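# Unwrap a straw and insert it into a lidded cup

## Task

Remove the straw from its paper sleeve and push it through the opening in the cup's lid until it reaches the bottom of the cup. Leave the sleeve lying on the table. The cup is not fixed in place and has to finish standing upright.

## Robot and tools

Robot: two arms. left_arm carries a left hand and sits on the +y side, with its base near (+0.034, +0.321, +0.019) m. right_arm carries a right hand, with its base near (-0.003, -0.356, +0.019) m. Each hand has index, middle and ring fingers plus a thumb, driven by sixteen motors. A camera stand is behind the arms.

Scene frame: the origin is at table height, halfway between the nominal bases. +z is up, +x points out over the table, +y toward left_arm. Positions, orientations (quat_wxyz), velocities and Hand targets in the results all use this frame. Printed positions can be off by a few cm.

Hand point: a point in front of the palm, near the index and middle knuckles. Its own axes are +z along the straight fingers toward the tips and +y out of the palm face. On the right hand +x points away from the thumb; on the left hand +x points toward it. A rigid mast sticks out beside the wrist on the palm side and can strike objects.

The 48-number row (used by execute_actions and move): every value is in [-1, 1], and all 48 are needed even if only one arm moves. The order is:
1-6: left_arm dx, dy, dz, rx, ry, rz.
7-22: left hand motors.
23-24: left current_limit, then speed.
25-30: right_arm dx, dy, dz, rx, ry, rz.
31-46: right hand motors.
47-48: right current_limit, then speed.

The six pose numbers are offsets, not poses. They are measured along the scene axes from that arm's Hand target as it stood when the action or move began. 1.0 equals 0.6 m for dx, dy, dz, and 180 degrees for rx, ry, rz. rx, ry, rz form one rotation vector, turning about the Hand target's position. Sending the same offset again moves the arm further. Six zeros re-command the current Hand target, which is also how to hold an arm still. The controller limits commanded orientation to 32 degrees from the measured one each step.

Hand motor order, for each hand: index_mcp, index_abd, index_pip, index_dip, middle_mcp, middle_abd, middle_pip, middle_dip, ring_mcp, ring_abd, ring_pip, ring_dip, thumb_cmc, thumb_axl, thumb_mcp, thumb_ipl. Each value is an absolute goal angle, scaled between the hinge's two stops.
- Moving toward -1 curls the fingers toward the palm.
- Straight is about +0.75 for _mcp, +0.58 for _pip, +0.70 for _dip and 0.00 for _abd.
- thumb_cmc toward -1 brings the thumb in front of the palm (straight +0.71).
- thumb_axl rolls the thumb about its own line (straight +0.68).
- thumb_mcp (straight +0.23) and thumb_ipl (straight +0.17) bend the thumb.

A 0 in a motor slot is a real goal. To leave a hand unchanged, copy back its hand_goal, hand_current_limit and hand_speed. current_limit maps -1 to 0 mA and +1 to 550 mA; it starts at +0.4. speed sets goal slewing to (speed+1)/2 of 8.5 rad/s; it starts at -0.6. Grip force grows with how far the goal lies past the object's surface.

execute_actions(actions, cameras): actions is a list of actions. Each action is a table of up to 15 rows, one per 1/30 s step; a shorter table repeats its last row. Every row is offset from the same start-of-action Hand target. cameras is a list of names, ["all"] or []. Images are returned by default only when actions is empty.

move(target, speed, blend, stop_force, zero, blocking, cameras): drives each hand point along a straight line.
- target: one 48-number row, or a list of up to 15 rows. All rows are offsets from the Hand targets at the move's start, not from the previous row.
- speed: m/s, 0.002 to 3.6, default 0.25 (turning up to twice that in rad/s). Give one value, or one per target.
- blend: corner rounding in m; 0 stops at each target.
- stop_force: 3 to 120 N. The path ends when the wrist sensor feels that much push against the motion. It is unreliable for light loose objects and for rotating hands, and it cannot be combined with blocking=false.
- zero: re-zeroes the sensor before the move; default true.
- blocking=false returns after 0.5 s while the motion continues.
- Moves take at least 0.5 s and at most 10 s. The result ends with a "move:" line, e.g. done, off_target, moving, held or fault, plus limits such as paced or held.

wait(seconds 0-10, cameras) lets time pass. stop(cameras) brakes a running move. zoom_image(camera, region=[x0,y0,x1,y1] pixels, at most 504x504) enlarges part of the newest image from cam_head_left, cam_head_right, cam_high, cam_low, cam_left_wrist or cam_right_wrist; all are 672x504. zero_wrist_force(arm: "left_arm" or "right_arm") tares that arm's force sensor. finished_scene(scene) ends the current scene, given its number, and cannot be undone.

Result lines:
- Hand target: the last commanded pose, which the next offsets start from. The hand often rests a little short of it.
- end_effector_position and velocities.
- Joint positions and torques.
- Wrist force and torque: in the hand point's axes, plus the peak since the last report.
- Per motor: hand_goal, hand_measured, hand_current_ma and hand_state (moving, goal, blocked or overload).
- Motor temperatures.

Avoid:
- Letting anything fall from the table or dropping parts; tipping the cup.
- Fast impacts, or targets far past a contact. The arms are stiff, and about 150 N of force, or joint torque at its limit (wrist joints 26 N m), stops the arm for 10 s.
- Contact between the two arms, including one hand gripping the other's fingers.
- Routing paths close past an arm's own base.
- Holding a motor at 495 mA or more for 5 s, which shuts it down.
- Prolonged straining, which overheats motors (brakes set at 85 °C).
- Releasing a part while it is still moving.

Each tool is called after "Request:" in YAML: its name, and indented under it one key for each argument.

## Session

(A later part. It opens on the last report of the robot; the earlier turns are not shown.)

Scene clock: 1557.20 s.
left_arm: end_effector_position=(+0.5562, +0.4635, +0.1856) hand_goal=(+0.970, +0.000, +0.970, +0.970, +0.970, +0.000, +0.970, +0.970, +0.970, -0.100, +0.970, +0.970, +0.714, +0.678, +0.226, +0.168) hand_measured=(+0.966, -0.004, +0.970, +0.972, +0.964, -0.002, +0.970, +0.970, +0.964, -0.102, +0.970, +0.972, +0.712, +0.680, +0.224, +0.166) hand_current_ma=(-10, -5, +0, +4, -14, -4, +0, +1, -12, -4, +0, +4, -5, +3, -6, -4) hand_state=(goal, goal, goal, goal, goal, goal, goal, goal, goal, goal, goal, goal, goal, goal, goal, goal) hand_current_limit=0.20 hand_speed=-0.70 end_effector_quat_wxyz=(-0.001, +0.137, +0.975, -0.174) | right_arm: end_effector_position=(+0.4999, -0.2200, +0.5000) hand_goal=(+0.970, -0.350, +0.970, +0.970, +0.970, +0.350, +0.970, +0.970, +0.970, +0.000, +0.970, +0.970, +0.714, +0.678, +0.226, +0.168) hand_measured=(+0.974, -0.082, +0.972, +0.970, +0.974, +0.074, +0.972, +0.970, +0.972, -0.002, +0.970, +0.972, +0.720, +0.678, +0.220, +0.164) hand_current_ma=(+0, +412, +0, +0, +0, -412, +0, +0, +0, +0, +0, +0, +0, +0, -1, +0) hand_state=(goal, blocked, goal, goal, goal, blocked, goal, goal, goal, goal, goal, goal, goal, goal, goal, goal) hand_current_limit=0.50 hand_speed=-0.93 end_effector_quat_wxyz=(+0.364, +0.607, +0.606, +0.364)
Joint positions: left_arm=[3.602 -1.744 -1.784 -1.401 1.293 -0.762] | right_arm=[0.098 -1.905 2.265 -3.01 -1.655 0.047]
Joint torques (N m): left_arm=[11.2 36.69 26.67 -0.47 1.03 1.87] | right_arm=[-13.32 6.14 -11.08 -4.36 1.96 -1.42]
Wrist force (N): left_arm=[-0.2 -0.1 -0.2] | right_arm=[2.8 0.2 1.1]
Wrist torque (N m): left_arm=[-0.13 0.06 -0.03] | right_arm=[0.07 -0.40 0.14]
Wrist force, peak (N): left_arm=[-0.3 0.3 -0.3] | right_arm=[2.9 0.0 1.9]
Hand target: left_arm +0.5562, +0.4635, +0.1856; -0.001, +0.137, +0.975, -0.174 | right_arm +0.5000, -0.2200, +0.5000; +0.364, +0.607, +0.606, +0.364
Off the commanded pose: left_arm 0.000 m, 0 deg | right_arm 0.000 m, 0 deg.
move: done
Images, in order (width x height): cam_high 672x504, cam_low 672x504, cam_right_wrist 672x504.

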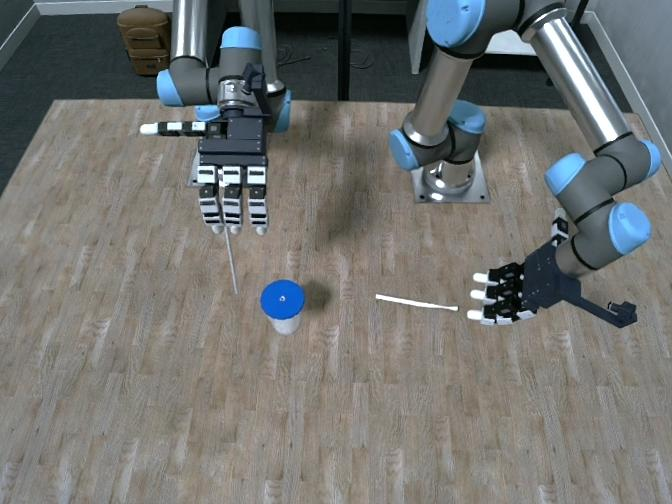

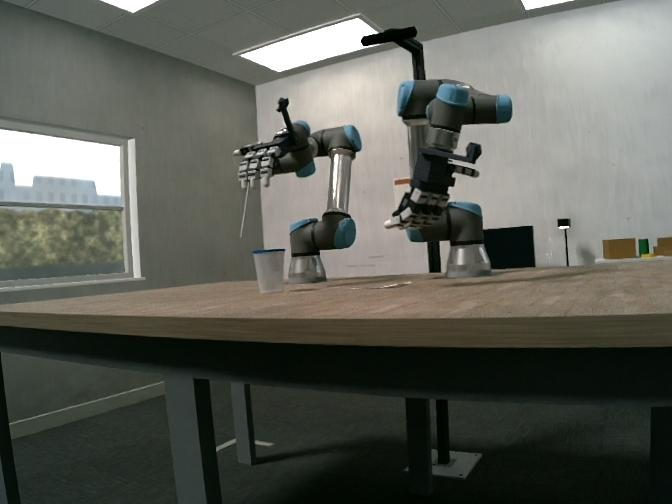

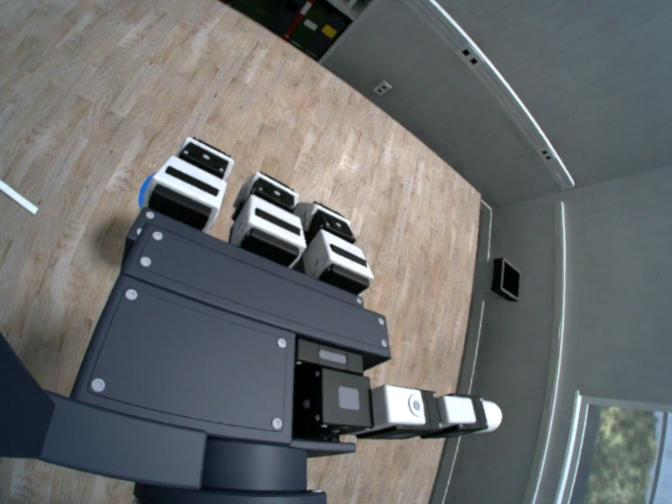

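Request:
move:
  target: [0,0,0,0,0,0,0.97,0,0.97,0.97,0.97,0,0.97,0.97,0.97,-0.1,0.97,0.97,0.714,0.678,0.226,0.168,0.2,-0.7,0.1,0,0.034,0,0.15,0,0.97,-0.35,0.97,0.97,0.97,0.35,0.97,0.97,0.97,0.0,0.97,0.97,0.714,0.678,0.226,0.168,0.5,-0.93]
  speed: 0.1
  cameras: ["cam_high","cam_low","cam_head_left","cam_head_right"]

Request:
zoom_image:
  camera: "cam_low"
  region: [200, 100, 400, 300]

Request:
zoom_image:
  camera: "cam_high"
  region: [180, 180, 340, 340]

Request:
zoom_image:
  camera: "cam_head_right"
  region: [230, 60, 390, 220]

Scene clock: 1584.17 s.
left_arm: end_effector_position=(+0.5562, +0.4635, +0.1856) hand_goal=(+0.970, +0.000, +0.970, +0.970, +0.970, +0.000, +0.970, +0.970, +0.970, -0.100, +0.970, +0.970, +0.714, +0.678, +0.226, +0.168) hand_measured=(+0.966, -0.004, +0.970, +0.972, +0.964, -0.002, +0.970, +0.970, +0.964, -0.102, +0.970, +0.972, +0.712, +0.680, +0.224, +0.166) hand_current_ma=(-10, -5, +0, +4, -14, -4, +0, +1, -12, -4, +0, +4, -5, +3, -6, -4) hand_state=(goal, goal, goal, goal, goal, goal, goal, goal, goal, goal, goal, goal, goal, goal, goal, goal) hand_current_limit=0.20 hand_speed=-0.70 end_effector_quat_wxyz=(-0.001, +0.137, +0.975, -0.174) | right_arm: end_effector_position=(+0.5599, -0.2200, +0.5204) hand_goal=(+0.970, -0.350, +0.970, +0.970, +0.970, +0.350, +0.970, +0.970, +0.970, +0.000, +0.970, +0.970, +0.714, +0.678, +0.226, +0.168) hand_measured=(+0.974, -0.082, +0.972, +0.970, +0.974, +0.074, +0.972, +0.970, +0.972, -0.002, +0.970, +0.972, +0.720, +0.678, +0.220, +0.164) hand_current_ma=(+0, +412, +0, +0, +0, -412, +0, +0, +0, +0, +0, +0, +0, +0, -1, +0) hand_state=(goal, blocked, goal, goal, goal, blocked, goal, goal, goal, goal, goal, goal, goal, goal, goal, goal) hand_current_limit=0.50 hand_speed=-0.93 end_effector_quat_wxyz=(+0.213, +0.675, +0.674, +0.213)
Joint positions: left_arm=[3.602 -1.744 -1.784 -1.401 1.293 -0.762] | right_arm=[0.073 -1.812 1.791 -2.159 -1.61 0.058]
Joint torques (N m): left_arm=[10.19 36.26 26.31 -0.47 0.64 2.17] | right_arm=[-11.19 -0.67 -35.59 -0.85 1.94 1.61]
Wrist force (N): left_arm=[-0.2 0.2 -0.1] | right_arm=[1.9 0.2 1.4]
Wrist torque (N m): left_arm=[-0.10 0.07 -0.04] | right_arm=[-0.06 -0.31 0.05]
Wrist force, peak (N): left_arm=[-0.5 0.1 -0.2] | right_arm=[2.8 0.6 1.7]
Hand target: left_arm +0.5562, +0.4635, +0.1856; -0.001, +0.137, +0.975, -0.174 | right_arm +0.5600, -0.2200, +0.5204; +0.212, +0.675, +0.674, +0.213
Off the commanded pose: left_arm 0.000 m, 0 deg | right_arm 0.000 m, 0 deg.
move: done
Images, in order (width x height): cam_head_left 672x504, cam_head_right 672x504, cam_high 672x504, cam_low 672x504.

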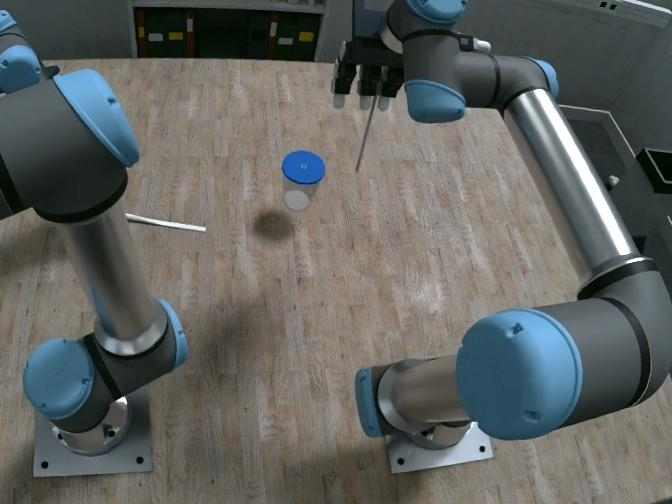

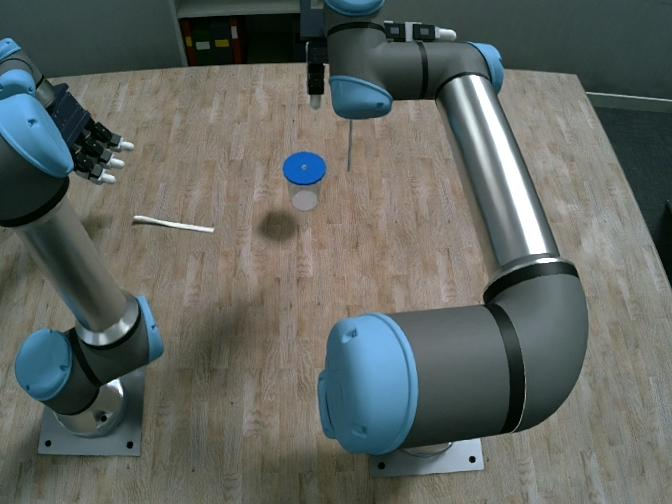

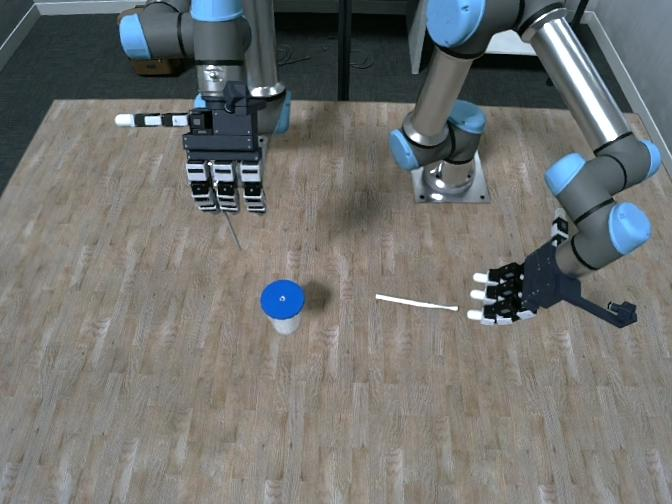

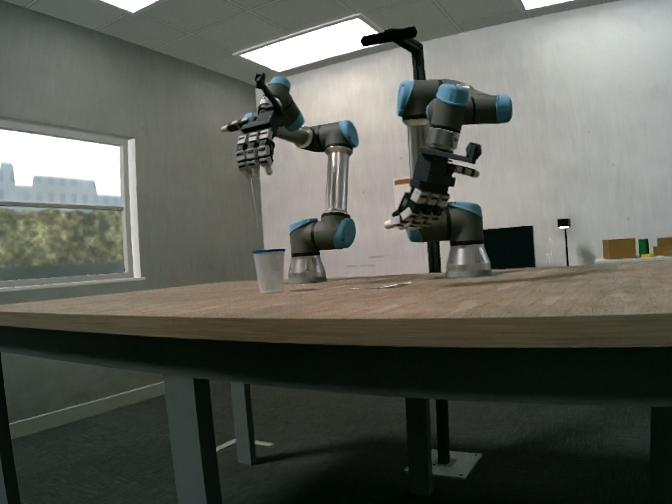

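Scaled by 2.520 from the camera's 672x504 image, which has a finer 960x720 frame.

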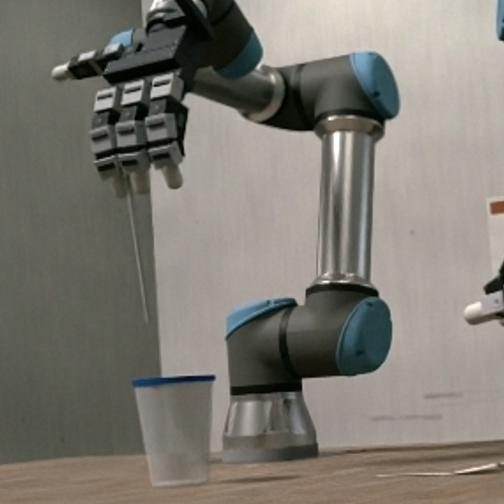

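Scaled by 3.150 from the camera's 672x504 image, which has a finer 960x720 frame.

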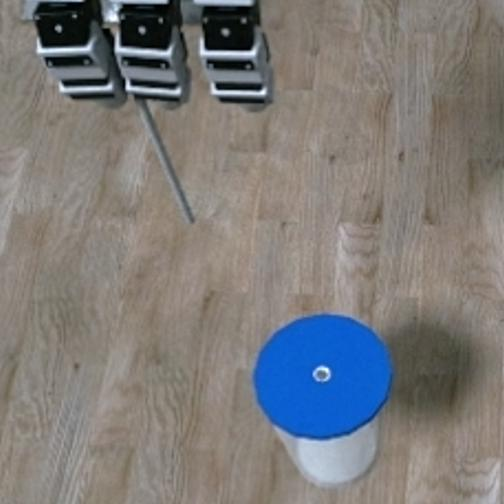

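Scaled by 3.150 from the camera's 672x504 image, which has a finer 960x720 frame.

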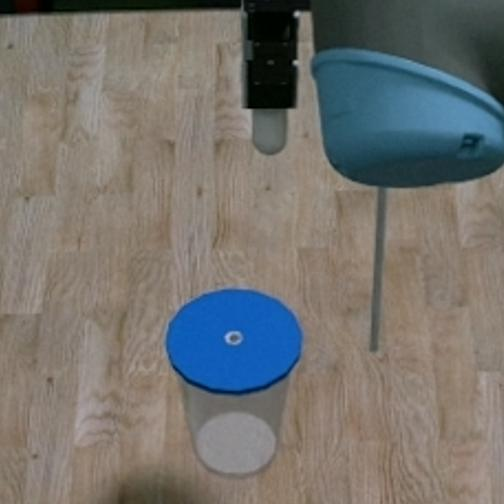

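Request:
move:
  target: [0,0,0,0,0,0,0.97,0,0.97,0.97,0.97,0,0.97,0.97,0.97,-0.1,0.97,0.97,0.714,0.678,0.226,0.168,0.2,-0.7,0.04,0.163,0.0,-0.014,-0.0556,0,0.97,-0.35,0.97,0.97,0.97,0.35,0.97,0.97,0.97,0.0,0.97,0.97,0.714,0.678,0.226,0.168,0.5,-0.93]
  speed: 0.08
  cameras: ["cam_high","cam_low","cam_head_left","cam_head_right"]

Request:
zoom_image:
  camera: "cam_low"
  region: [200, 100, 400, 300]

Request:
zoom_image:
  camera: "cam_high"
  region: [200, 180, 360, 340]

Request:
zoom_image:
  camera: "cam_head_right"
  region: [230, 60, 390, 220]

Request:
zoom_image:
  camera: "cam_head_left"
  region: [230, 60, 390, 220]

Scene clock: 1602.77 s.
left_arm: end_effector_position=(+0.5562, +0.4635, +0.1856) hand_goal=(+0.970, +0.000, +0.970, +0.970, +0.970, +0.000, +0.970, +0.970, +0.970, -0.100, +0.970, +0.970, +0.714, +0.678, +0.226, +0.168) hand_measured=(+0.966, -0.004, +0.970, +0.972, +0.964, -0.002, +0.970, +0.970, +0.964, -0.102, +0.970, +0.972, +0.712, +0.680, +0.224, +0.166) hand_current_ma=(-10, -5, +0, +4, -14, -4, +0, +1, -12, -4, +0, +4, -5, +3, -6, -4) hand_state=(goal, goal, goal, goal, goal, goal, goal, goal, goal, goal, goal, goal, goal, goal, goal, goal) hand_current_limit=0.20 hand_speed=-0.70 end_effector_quat_wxyz=(-0.001, +0.137, +0.975, -0.174) | right_arm: end_effector_position=(+0.5839, -0.1224, +0.5204) hand_goal=(+0.970, -0.350, +0.970, +0.970, +0.970, +0.350, +0.970, +0.970, +0.970, +0.000, +0.970, +0.970, +0.714, +0.678, +0.226, +0.168) hand_measured=(+0.974, -0.082, +0.972, +0.970, +0.974, +0.074, +0.972, +0.970, +0.972, -0.002, +0.970, +0.972, +0.720, +0.678, +0.220, +0.164) hand_current_ma=(+0, +412, +0, +0, +0, -412, +0, +0, +0, +0, +0, +0, +0, +0, -1, +0) hand_state=(goal, blocked, goal, goal, goal, blocked, goal, goal, goal, goal, goal, goal, goal, goal, goal, goal) hand_current_limit=0.50 hand_speed=-0.93 end_effector_quat_wxyz=(+0.285, +0.649, +0.657, +0.256)
Joint positions: left_arm=[3.602 -1.744 -1.784 -1.401 1.293 -0.762] | right_arm=[0.324 -1.648 1.78 -2.454 -1.828 0.206]
Joint torques (N m): left_arm=[11.61 34.09 26.73 -0.38 0.42 1.84] | right_arm=[12.94 -7.23 -35.07 -4.15 -1.8 1.62]
Wrist force (N): left_arm=[-0.1 -0.1 -0.2] | right_arm=[1.9 0.3 1.0]
Wrist torque (N m): left_arm=[-0.13 0.05 -0.02] | right_arm=[0.04 -0.29 -0.01]
Wrist force, peak (N): left_arm=[-0.1 0.5 -0.3] | right_arm=[2.7 0.3 1.8]
Hand target: left_arm +0.5562, +0.4635, +0.1856; -0.001, +0.137, +0.975, -0.174 | right_arm +0.5840, -0.1222, +0.5204; +0.285, +0.649, +0.657, +0.256
Off the commanded pose: left_arm 0.000 m, 0 deg | right_arm 0.000 m, 0 deg.
move: done
Images, in order (width x height): cam_head_left 672x504, cam_head_right 672x504, cam_high 672x504, cam_low 672x504.

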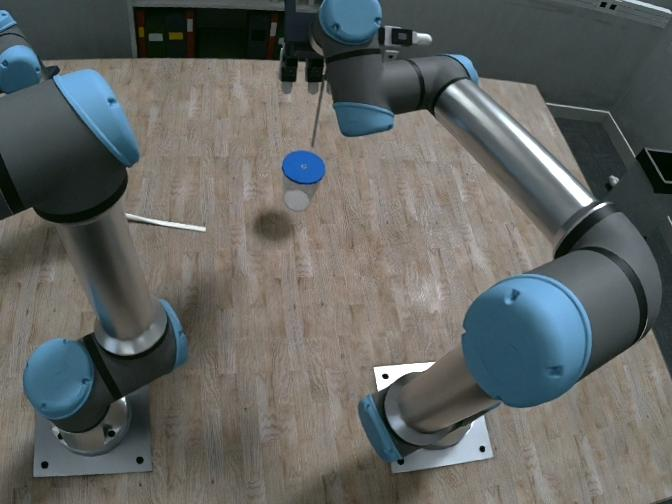

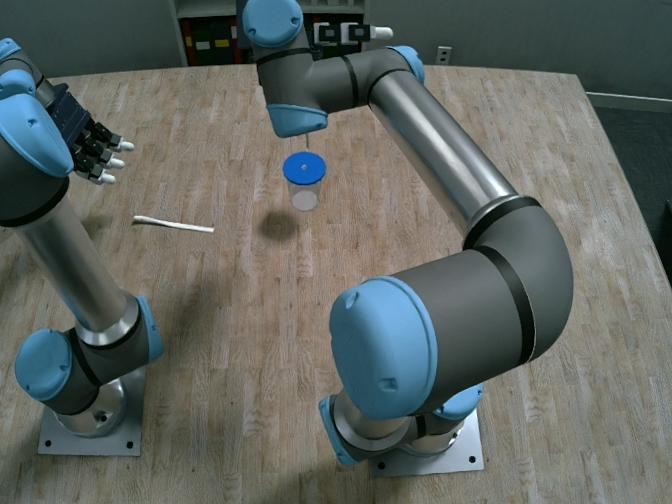

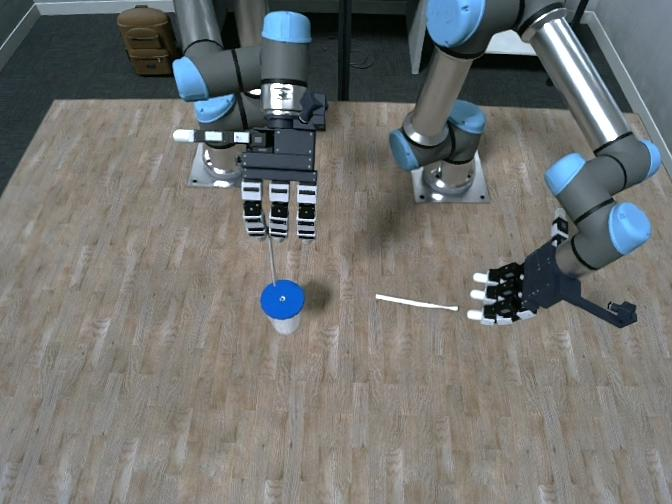

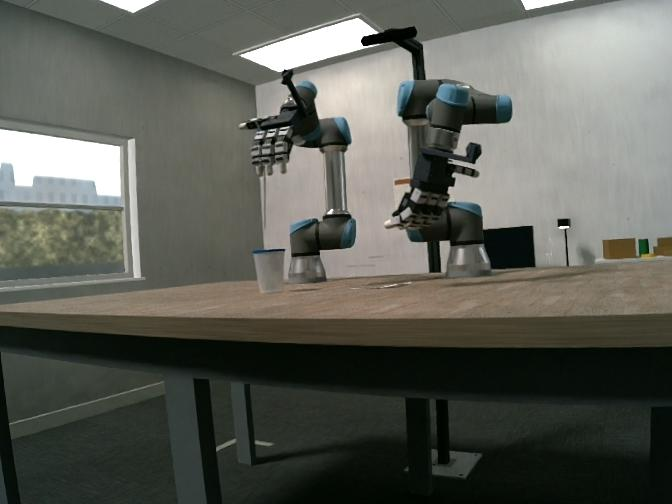

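Scaled by 2.520 from the camera's 672x504 image, which has a finer 960x720 frame.

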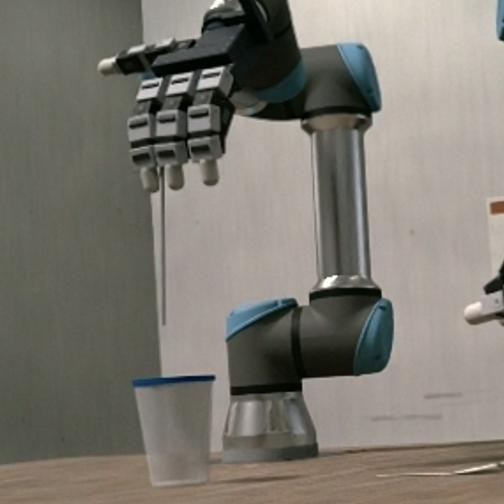

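Scaled by 3.150 from the camera's 672x504 image, which has a finer 960x720 frame.

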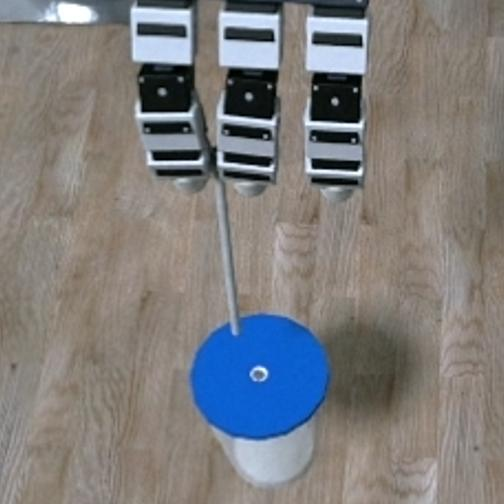

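Scaled by 3.150 from the camera's 672x504 image, which has a finer 960x720 frame.

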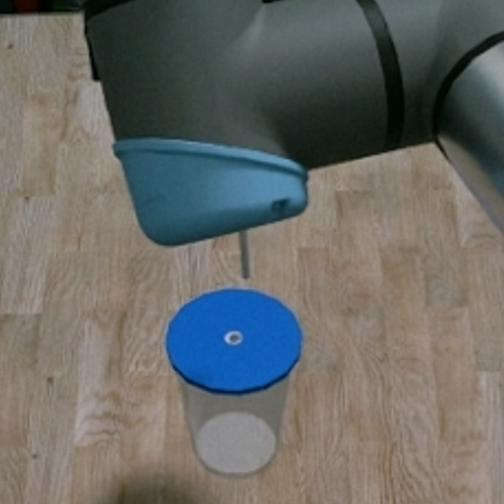

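Scaled by 3.150 from the camera's 672x504 image, which has a finer 960x720 frame.

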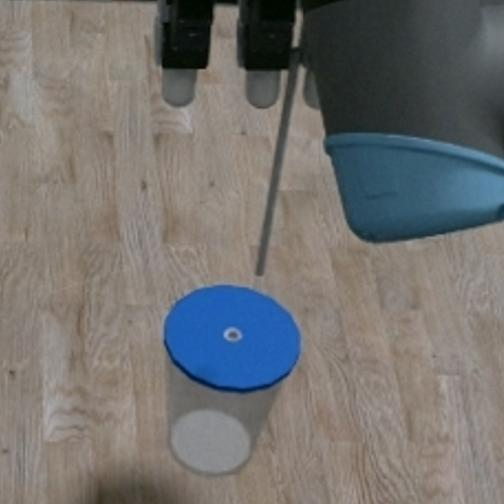

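Request:
move:
  target: [0,0,0,0,0,0,0.97,0,0.97,0.97,0.97,0,0.97,0.97,0.97,-0.1,0.97,0.97,0.714,0.678,0.226,0.168,0.2,-0.7,-0.01,0.004,-0.07,0.0075,0,0,0.97,-0.35,0.97,0.97,0.97,0.35,0.97,0.97,0.97,0.0,0.97,0.97,0.714,0.678,0.226,0.168,0.5,-0.93]
  speed: 0.05
  cameras: ["cam_high","cam_low","cam_head_left","cam_head_right"]

Request:
zoom_image:
  camera: "cam_low"
  region: [230, 180, 330, 300]

Request:
zoom_image:
  camera: "cam_high"
  region: [230, 230, 330, 330]

Request:
zoom_image:
  camera: "cam_head_right"
  region: [260, 110, 360, 210]

Request:
zoom_image:
  camera: "cam_head_left"
  region: [260, 110, 360, 210]

Scene clock: 1626.13 s.
left_arm: end_effector_position=(+0.5562, +0.4635, +0.1856) hand_goal=(+0.970, +0.000, +0.970, +0.970, +0.970, +0.000, +0.970, +0.970, +0.970, -0.100, +0.970, +0.970, +0.714, +0.678, +0.226, +0.168) hand_measured=(+0.966, -0.004, +0.970, +0.972, +0.964, -0.002, +0.970, +0.970, +0.964, -0.102, +0.970, +0.972, +0.712, +0.680, +0.224, +0.166) hand_current_ma=(-10, -5, +0, +4, -14, -4, +0, +1, -12, -4, +0, +4, -5, +3, -6, -4) hand_state=(goal, goal, goal, goal, goal, goal, goal, goal, goal, goal, goal, goal, goal, goal, goal, goal) hand_current_limit=0.20 hand_speed=-0.70 end_effector_quat_wxyz=(-0.001, +0.137, +0.975, -0.174) | right_arm: end_effector_position=(+0.5780, -0.1198, +0.4785) hand_goal=(+0.970, -0.350, +0.970, +0.970, +0.970, +0.350, +0.970, +0.970, +0.970, +0.000, +0.970, +0.970, +0.714, +0.678, +0.226, +0.168) hand_measured=(+0.974, -0.082, +0.972, +0.970, +0.974, +0.074, +0.972, +0.970, +0.972, -0.002, +0.970, +0.972, +0.720, +0.678, +0.220, +0.164) hand_current_ma=(+0, +412, +0, +0, +0, -412, +0, +0, +0, +0, +0, +0, +0, +0, -1, +0) hand_state=(goal, blocked, goal, goal, goal, blocked, goal, goal, goal, goal, goal, goal, goal, goal, goal, goal) hand_current_limit=0.50 hand_speed=-0.93 end_effector_quat_wxyz=(+0.278, +0.652, +0.654, +0.264) end_effector_velocity=(+0.000, +0.000, +0.000) end_effector_angular_velocity=(+0.002, -0.002, +0.000)
Joint positions: left_arm=[3.602 -1.744 -1.784 -1.401 1.293 -0.762] | right_arm=[0.329 -1.641 1.881 -2.566 -1.815 0.225]
Joint velocities: left_arm=[within noise] | right_arm=[0 0.001 0.002 -0.006 0.001 0.001]
Joint torques (N m): left_arm=[10.06 34.1 28.3 -0.37 0.51 1.9] | right_arm=[11.55 -5.91 -12.78 -4.41 1.74 1.67]
Wrist force (N): left_arm=[-0.2 0.0 -0.2] | right_arm=[2.2 0.4 1.0]
Wrist torque (N m): left_arm=[-0.12 0.07 -0.04] | right_arm=[0.07 -0.30 0.03]
Wrist force, peak (N): left_arm=[-0.4 0.1 -0.3] | right_arm=[2.3 0.1 1.7]
Hand target: left_arm +0.5562, +0.4635, +0.1856; -0.001, +0.137, +0.975, -0.174 | right_arm +0.5780, -0.1198, +0.4784; +0.277, +0.652, +0.654, +0.264
Off the commanded pose: left_arm 0.000 m, 0 deg | right_arm 0.000 m, 0 deg.
move: done
Images, in order (width x height): cam_head_left 672x504, cam_head_right 672x504, cam_high 672x504, cam_low 672x504.

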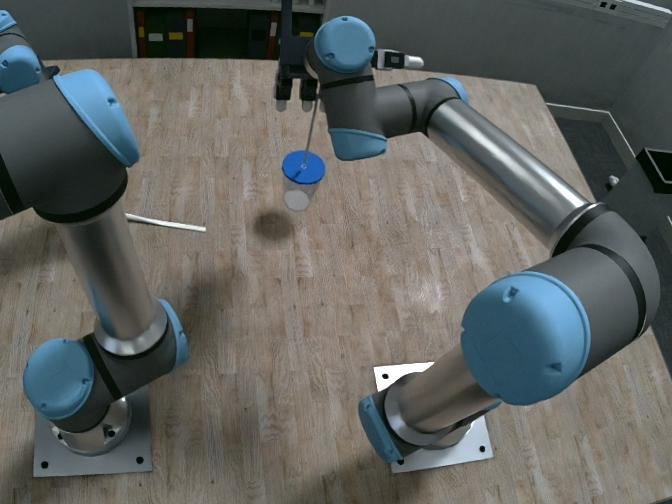

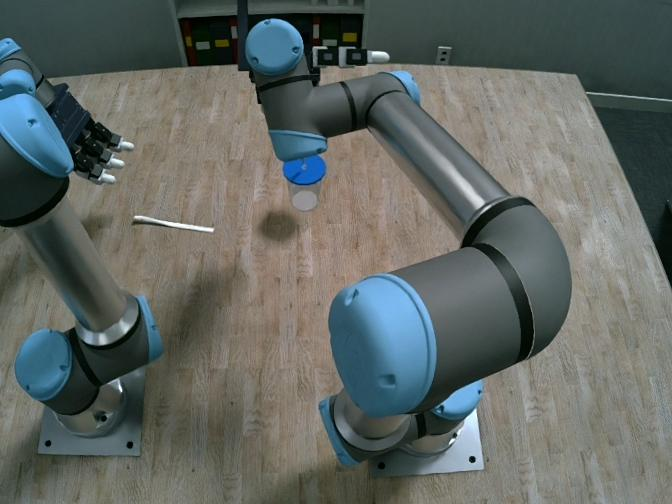

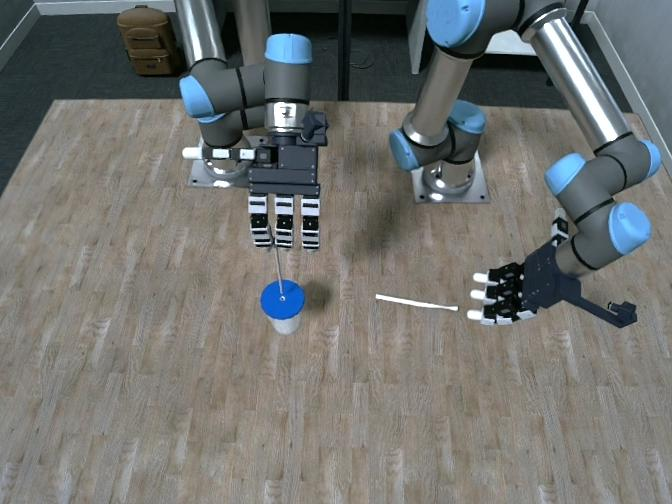

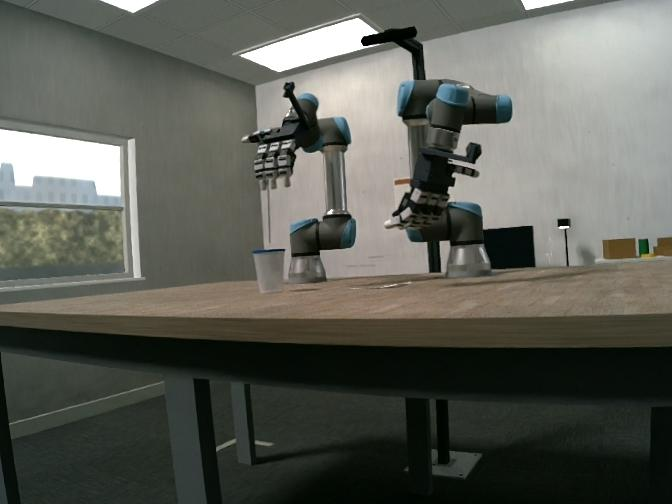

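Scaled by 4.200 from the camera's 672x504 image, which has a finer 960x720 frame.

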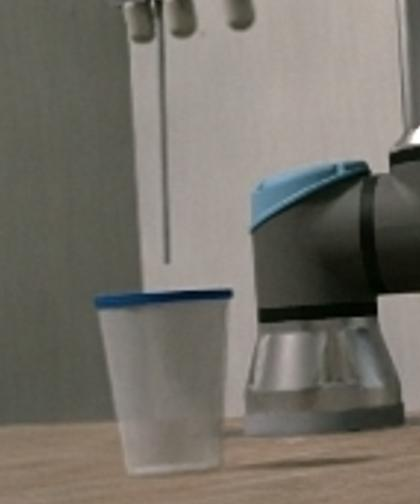

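Scaled by 5.040 from the camera's 672x504 image, which has a finer 960x720 frame.

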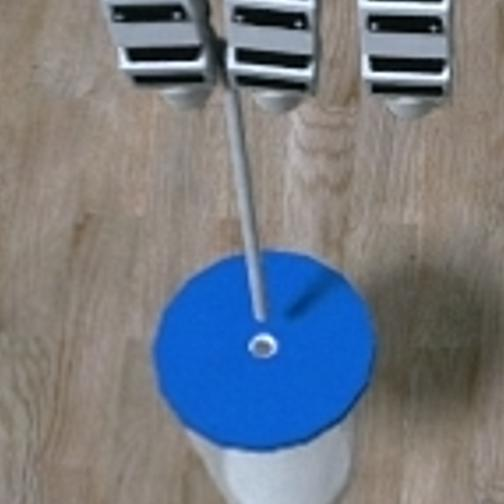

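Scaled by 5.040 from the camera's 672x504 image, which has a finer 960x720 frame.

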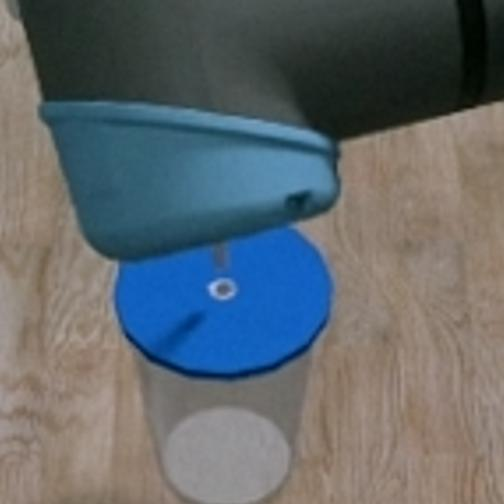

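Scaled by 5.040 from the camera's 672x504 image, which has a finer 960x720 frame.

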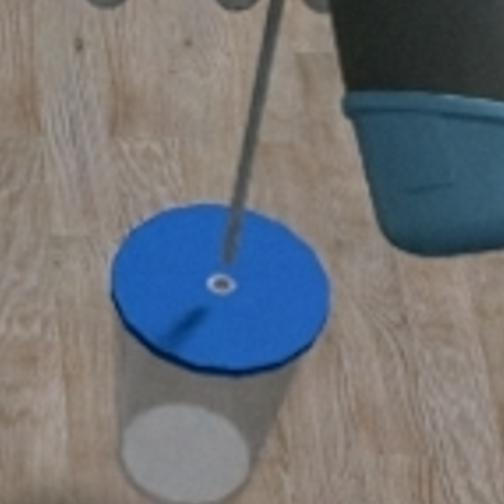

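Request:
move:
  target: [0,0,0,0,0,0,0.97,0,0.97,0.97,0.97,0,0.97,0.97,0.97,-0.1,0.97,0.97,0.714,0.678,0.226,0.168,0.2,-0.7,0.0033,0.001,-0.0217,0,0,0,0.97,-0.35,0.97,0.97,0.97,0.35,0.97,0.97,0.97,0.0,0.97,0.97,0.714,0.678,0.226,0.168,0.5,-0.93]
  speed: 0.03
  cameras: ["cam_high","cam_low","cam_head_left"]

Request:
zoom_image:
  camera: "cam_low"
  region: [240, 220, 300, 270]

Request:
zoom_image:
  camera: "cam_high"
  region: [255, 265, 315, 315]

Request:
zoom_image:
  camera: "cam_head_left"
  region: [275, 135, 335, 185]

Scene clock: 1638.37 s.
left_arm: end_effector_position=(+0.5562, +0.4635, +0.1856) hand_goal=(+0.970, +0.000, +0.970, +0.970, +0.970, +0.000, +0.970, +0.970, +0.970, -0.100, +0.970, +0.970, +0.714, +0.678, +0.226, +0.168) hand_measured=(+0.966, -0.004, +0.970, +0.972, +0.964, -0.002, +0.970, +0.970, +0.964, -0.102, +0.970, +0.972, +0.712, +0.680, +0.224, +0.166) hand_current_ma=(-10, -5, +0, +4, -14, -4, +0, +1, -12, -4, +0, +4, -5, +3, -6, -4) hand_state=(goal, goal, goal, goal, goal, goal, goal, goal, goal, goal, goal, goal, goal, goal, goal, goal) hand_current_limit=0.20 hand_speed=-0.70 end_effector_quat_wxyz=(-0.001, +0.137, +0.975, -0.174) | right_arm: end_effector_position=(+0.5799, -0.1192, +0.4655) hand_goal=(+0.970, -0.350, +0.970, +0.970, +0.970, +0.350, +0.970, +0.970, +0.970, +0.000, +0.970, +0.970, +0.714, +0.678, +0.226, +0.168) hand_measured=(+0.974, -0.082, +0.972, +0.970, +0.974, +0.074, +0.972, +0.970, +0.972, -0.002, +0.970, +0.972, +0.720, +0.678, +0.220, +0.164) hand_current_ma=(+0, +412, +0, +0, +0, -412, +0, +0, +0, +0, +0, +0, +0, +0, -1, +0) hand_state=(goal, blocked, goal, goal, goal, blocked, goal, goal, goal, goal, goal, goal, goal, goal, goal, goal) hand_current_limit=0.50 hand_speed=-0.93 end_effector_quat_wxyz=(+0.277, +0.652, +0.654, +0.264)
Joint positions: left_arm=[3.602 -1.744 -1.784 -1.401 1.293 -0.762] | right_arm=[0.329 -1.628 1.903 -2.601 -1.815 0.225]
Joint torques (N m): left_arm=[9.84 32.83 26.81 -0.68 0.56 1.86] | right_arm=[-10.5 -7.1 -13.04 -4.91 1.75 -1.22]
Wrist force (N): left_arm=[-0.2 0.0 -0.1] | right_arm=[2.1 0.0 1.2]
Wrist torque (N m): left_arm=[-0.13 0.07 -0.03] | right_arm=[0.02 -0.28 0.01]
Wrist force, peak (N): left_arm=[-0.2 0.4 -0.3] | right_arm=[2.4 0.1 1.5]
Hand target: left_arm +0.5562, +0.4635, +0.1856; -0.001, +0.137, +0.975, -0.174 | right_arm +0.5799, -0.1192, +0.4654; +0.277, +0.652, +0.654, +0.264
Off the commanded pose: left_arm 0.000 m, 0 deg | right_arm 0.000 m, 0 deg.
move: done
Images, in order (width x height): cam_head_left 672x504, cam_high 672x504, cam_low 672x504.

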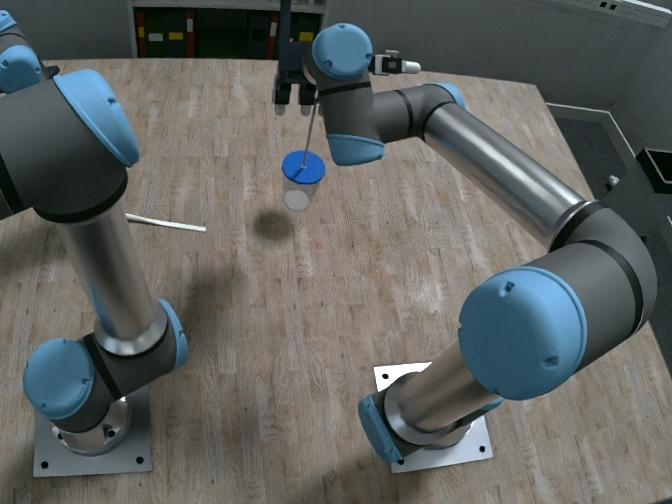

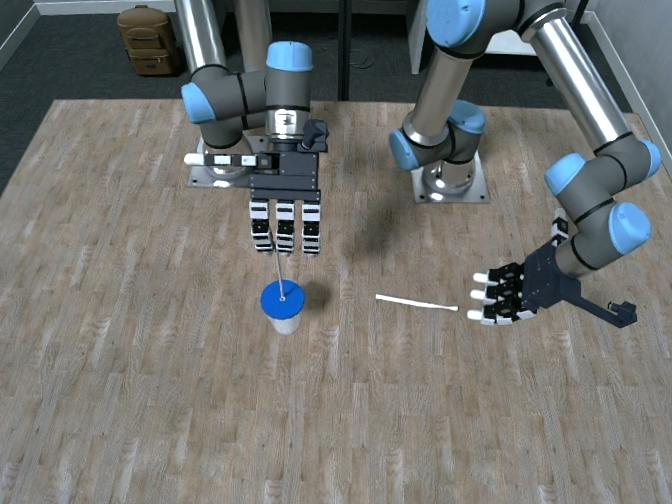

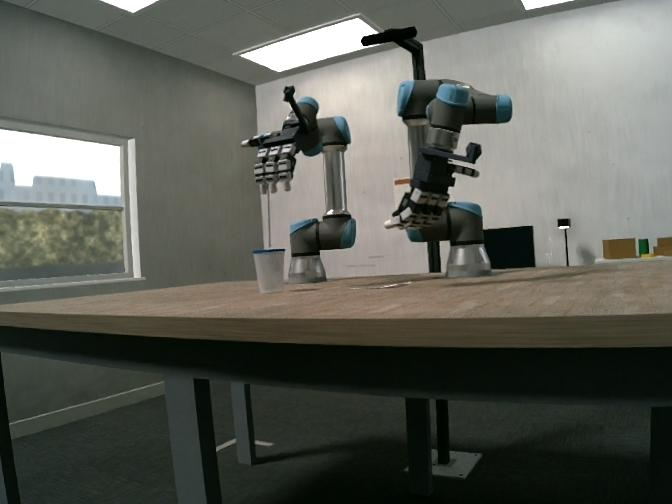

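Scaled by 8.400 from the camera's 672x504 image, which has a finer 960x720 frame.

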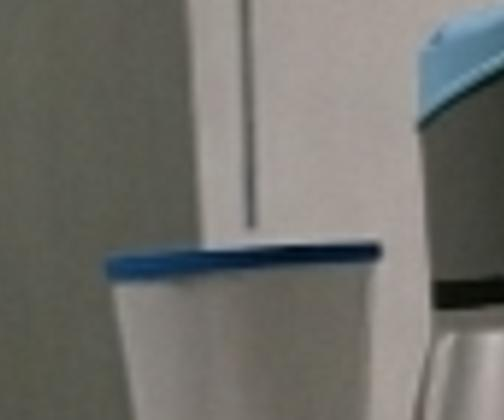

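Scaled by 8.400 from the camera's 672x504 image, which has a finer 960x720 frame.

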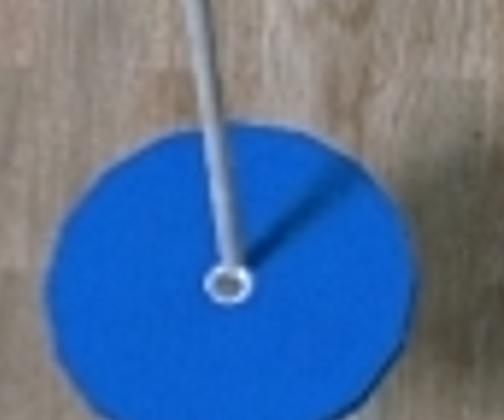

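Scaled by 8.400 from the camera's 672x504 image, which has a finer 960x720 frame.

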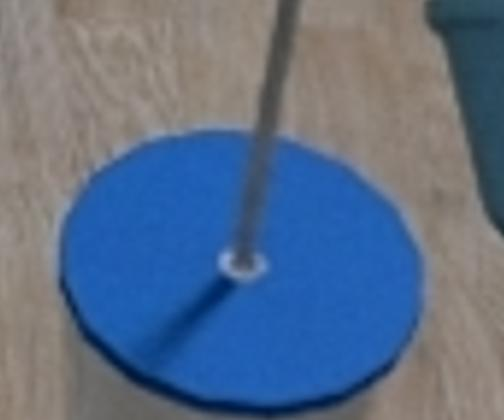

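Request:
move:
  target: [0,0,0,0,0,0,0.97,0,0.97,0.97,0.97,0,0.97,0.97,0.97,-0.1,0.97,0.97,0.714,0.678,0.226,0.168,0.2,-0.7,0.0068,-0.0027,-0.0075,0,0,0,0.97,-0.35,0.97,0.97,0.97,0.35,0.97,0.97,0.97,0.0,0.97,0.97,0.714,0.678,0.226,0.168,0.5,-0.93]
  speed: 0.03
  cameras: ["cam_high","cam_low","cam_head_left"]

Request:
zoom_image:
  camera: "cam_low"
  region: [240, 220, 300, 270]

Request:
zoom_image:
  camera: "cam_high"
  region: [255, 265, 315, 315]

Request:
zoom_image:
  camera: "cam_head_left"
  region: [275, 135, 335, 185]

Scene clock: 1654.23 s.
left_arm: end_effector_position=(+0.5562, +0.4635, +0.1856) hand_goal=(+0.970, +0.000, +0.970, +0.970, +0.970, +0.000, +0.970, +0.970, +0.970, -0.100, +0.970, +0.970, +0.714, +0.678, +0.226, +0.168) hand_measured=(+0.966, -0.004, +0.970, +0.972, +0.964, -0.002, +0.970, +0.970, +0.964, -0.102, +0.970, +0.972, +0.712, +0.680, +0.224, +0.166) hand_current_ma=(-10, -5, +0, +4, -14, -4, +0, +1, -12, -4, +0, +4, -5, +3, -6, -4) hand_state=(goal, goal, goal, goal, goal, goal, goal, goal, goal, goal, goal, goal, goal, goal, goal, goal) hand_current_limit=0.20 hand_speed=-0.70 end_effector_quat_wxyz=(-0.001, +0.137, +0.975, -0.174) | right_arm: end_effector_position=(+0.5839, -0.1208, +0.4610) hand_goal=(+0.970, -0.350, +0.970, +0.970, +0.970, +0.350, +0.970, +0.970, +0.970, +0.000, +0.970, +0.970, +0.714, +0.678, +0.226, +0.168) hand_measured=(+0.974, -0.082, +0.972, +0.970, +0.974, +0.074, +0.972, +0.970, +0.972, -0.002, +0.970, +0.972, +0.720, +0.678, +0.220, +0.164) hand_current_ma=(+0, +412, +0, +0, +0, -412, +0, +0, +0, +0, +0, +0, +0, +0, -1, +0) hand_state=(goal, blocked, goal, goal, goal, blocked, goal, goal, goal, goal, goal, goal, goal, goal, goal, goal) hand_current_limit=0.50 hand_speed=-0.93 end_effector_quat_wxyz=(+0.277, +0.652, +0.654, +0.264)
Joint positions: left_arm=[3.602 -1.744 -1.784 -1.401 1.293 -0.762] | right_arm=[0.322 -1.618 1.907 -2.615 -1.811 0.22]
Joint torques (N m): left_arm=[10.4 31.9 26.86 -0.44 0.47 1.67] | right_arm=[-12.05 -7.18 -12.9 -4.22 1.61 -1.67]
Wrist force (N): left_arm=[-0.2 0.2 -0.3] | right_arm=[1.9 -0.1 1.2]
Wrist torque (N m): left_arm=[-0.09 0.06 -0.04] | right_arm=[0.00 -0.26 0.07]
Wrist force, peak (N): left_arm=[-0.3 0.4 -0.2] | right_arm=[2.3 0.0 1.3]
Hand target: left_arm +0.5562, +0.4635, +0.1856; -0.001, +0.137, +0.975, -0.174 | right_arm +0.5840, -0.1208, +0.4609; +0.277, +0.652, +0.654, +0.264
Off the commanded pose: left_arm 0.000 m, 0 deg | right_arm 0.000 m, 0 deg.
move: done
Images, in order (width x height): cam_head_left 672x504, cam_high 672x504, cam_low 672x504.

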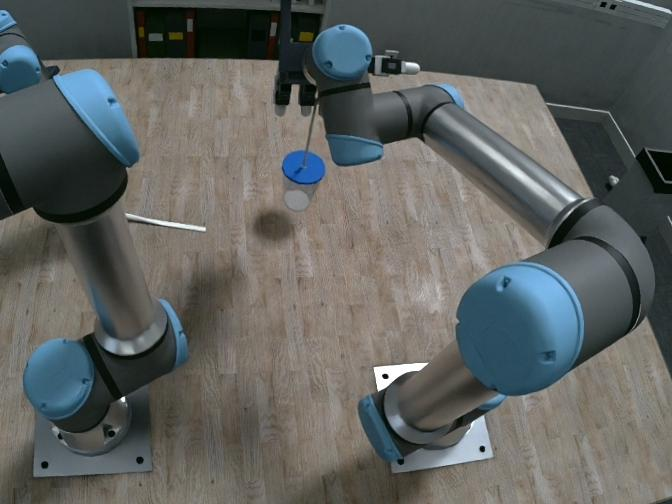

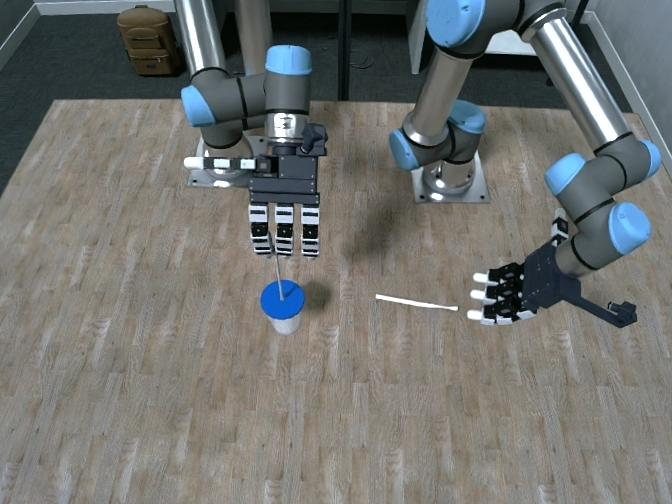

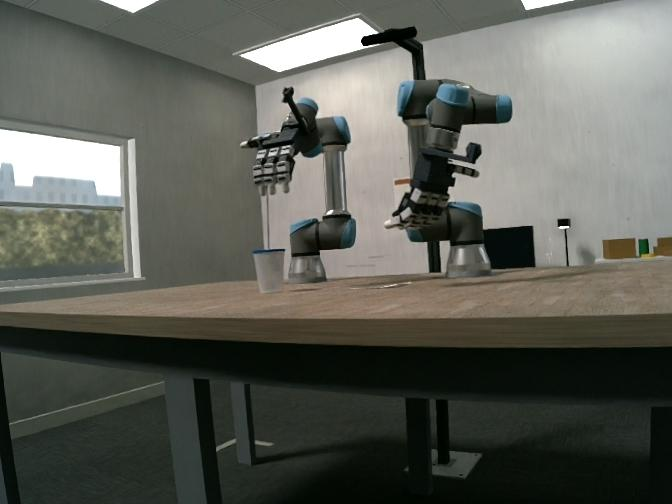

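Scaled by 8.400 from the camera's 672x504 image, which has a finer 960x720 frame.

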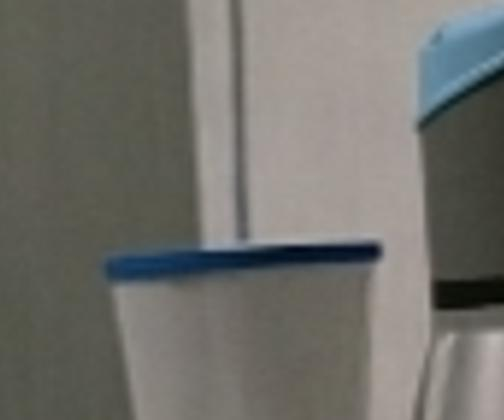

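Scaled by 8.400 from the camera's 672x504 image, which has a finer 960x720 frame.

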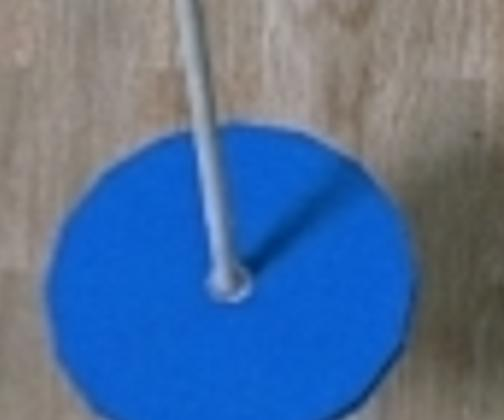

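Scaled by 8.400 from the camera's 672x504 image, which has a finer 960x720 frame.

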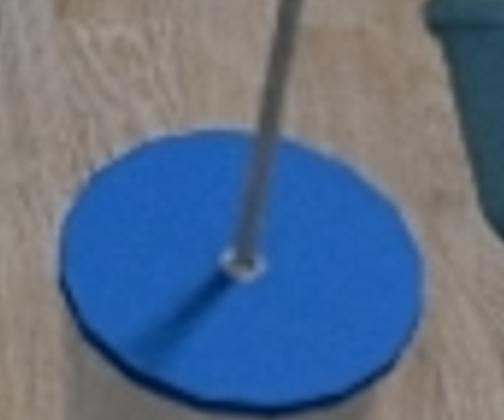

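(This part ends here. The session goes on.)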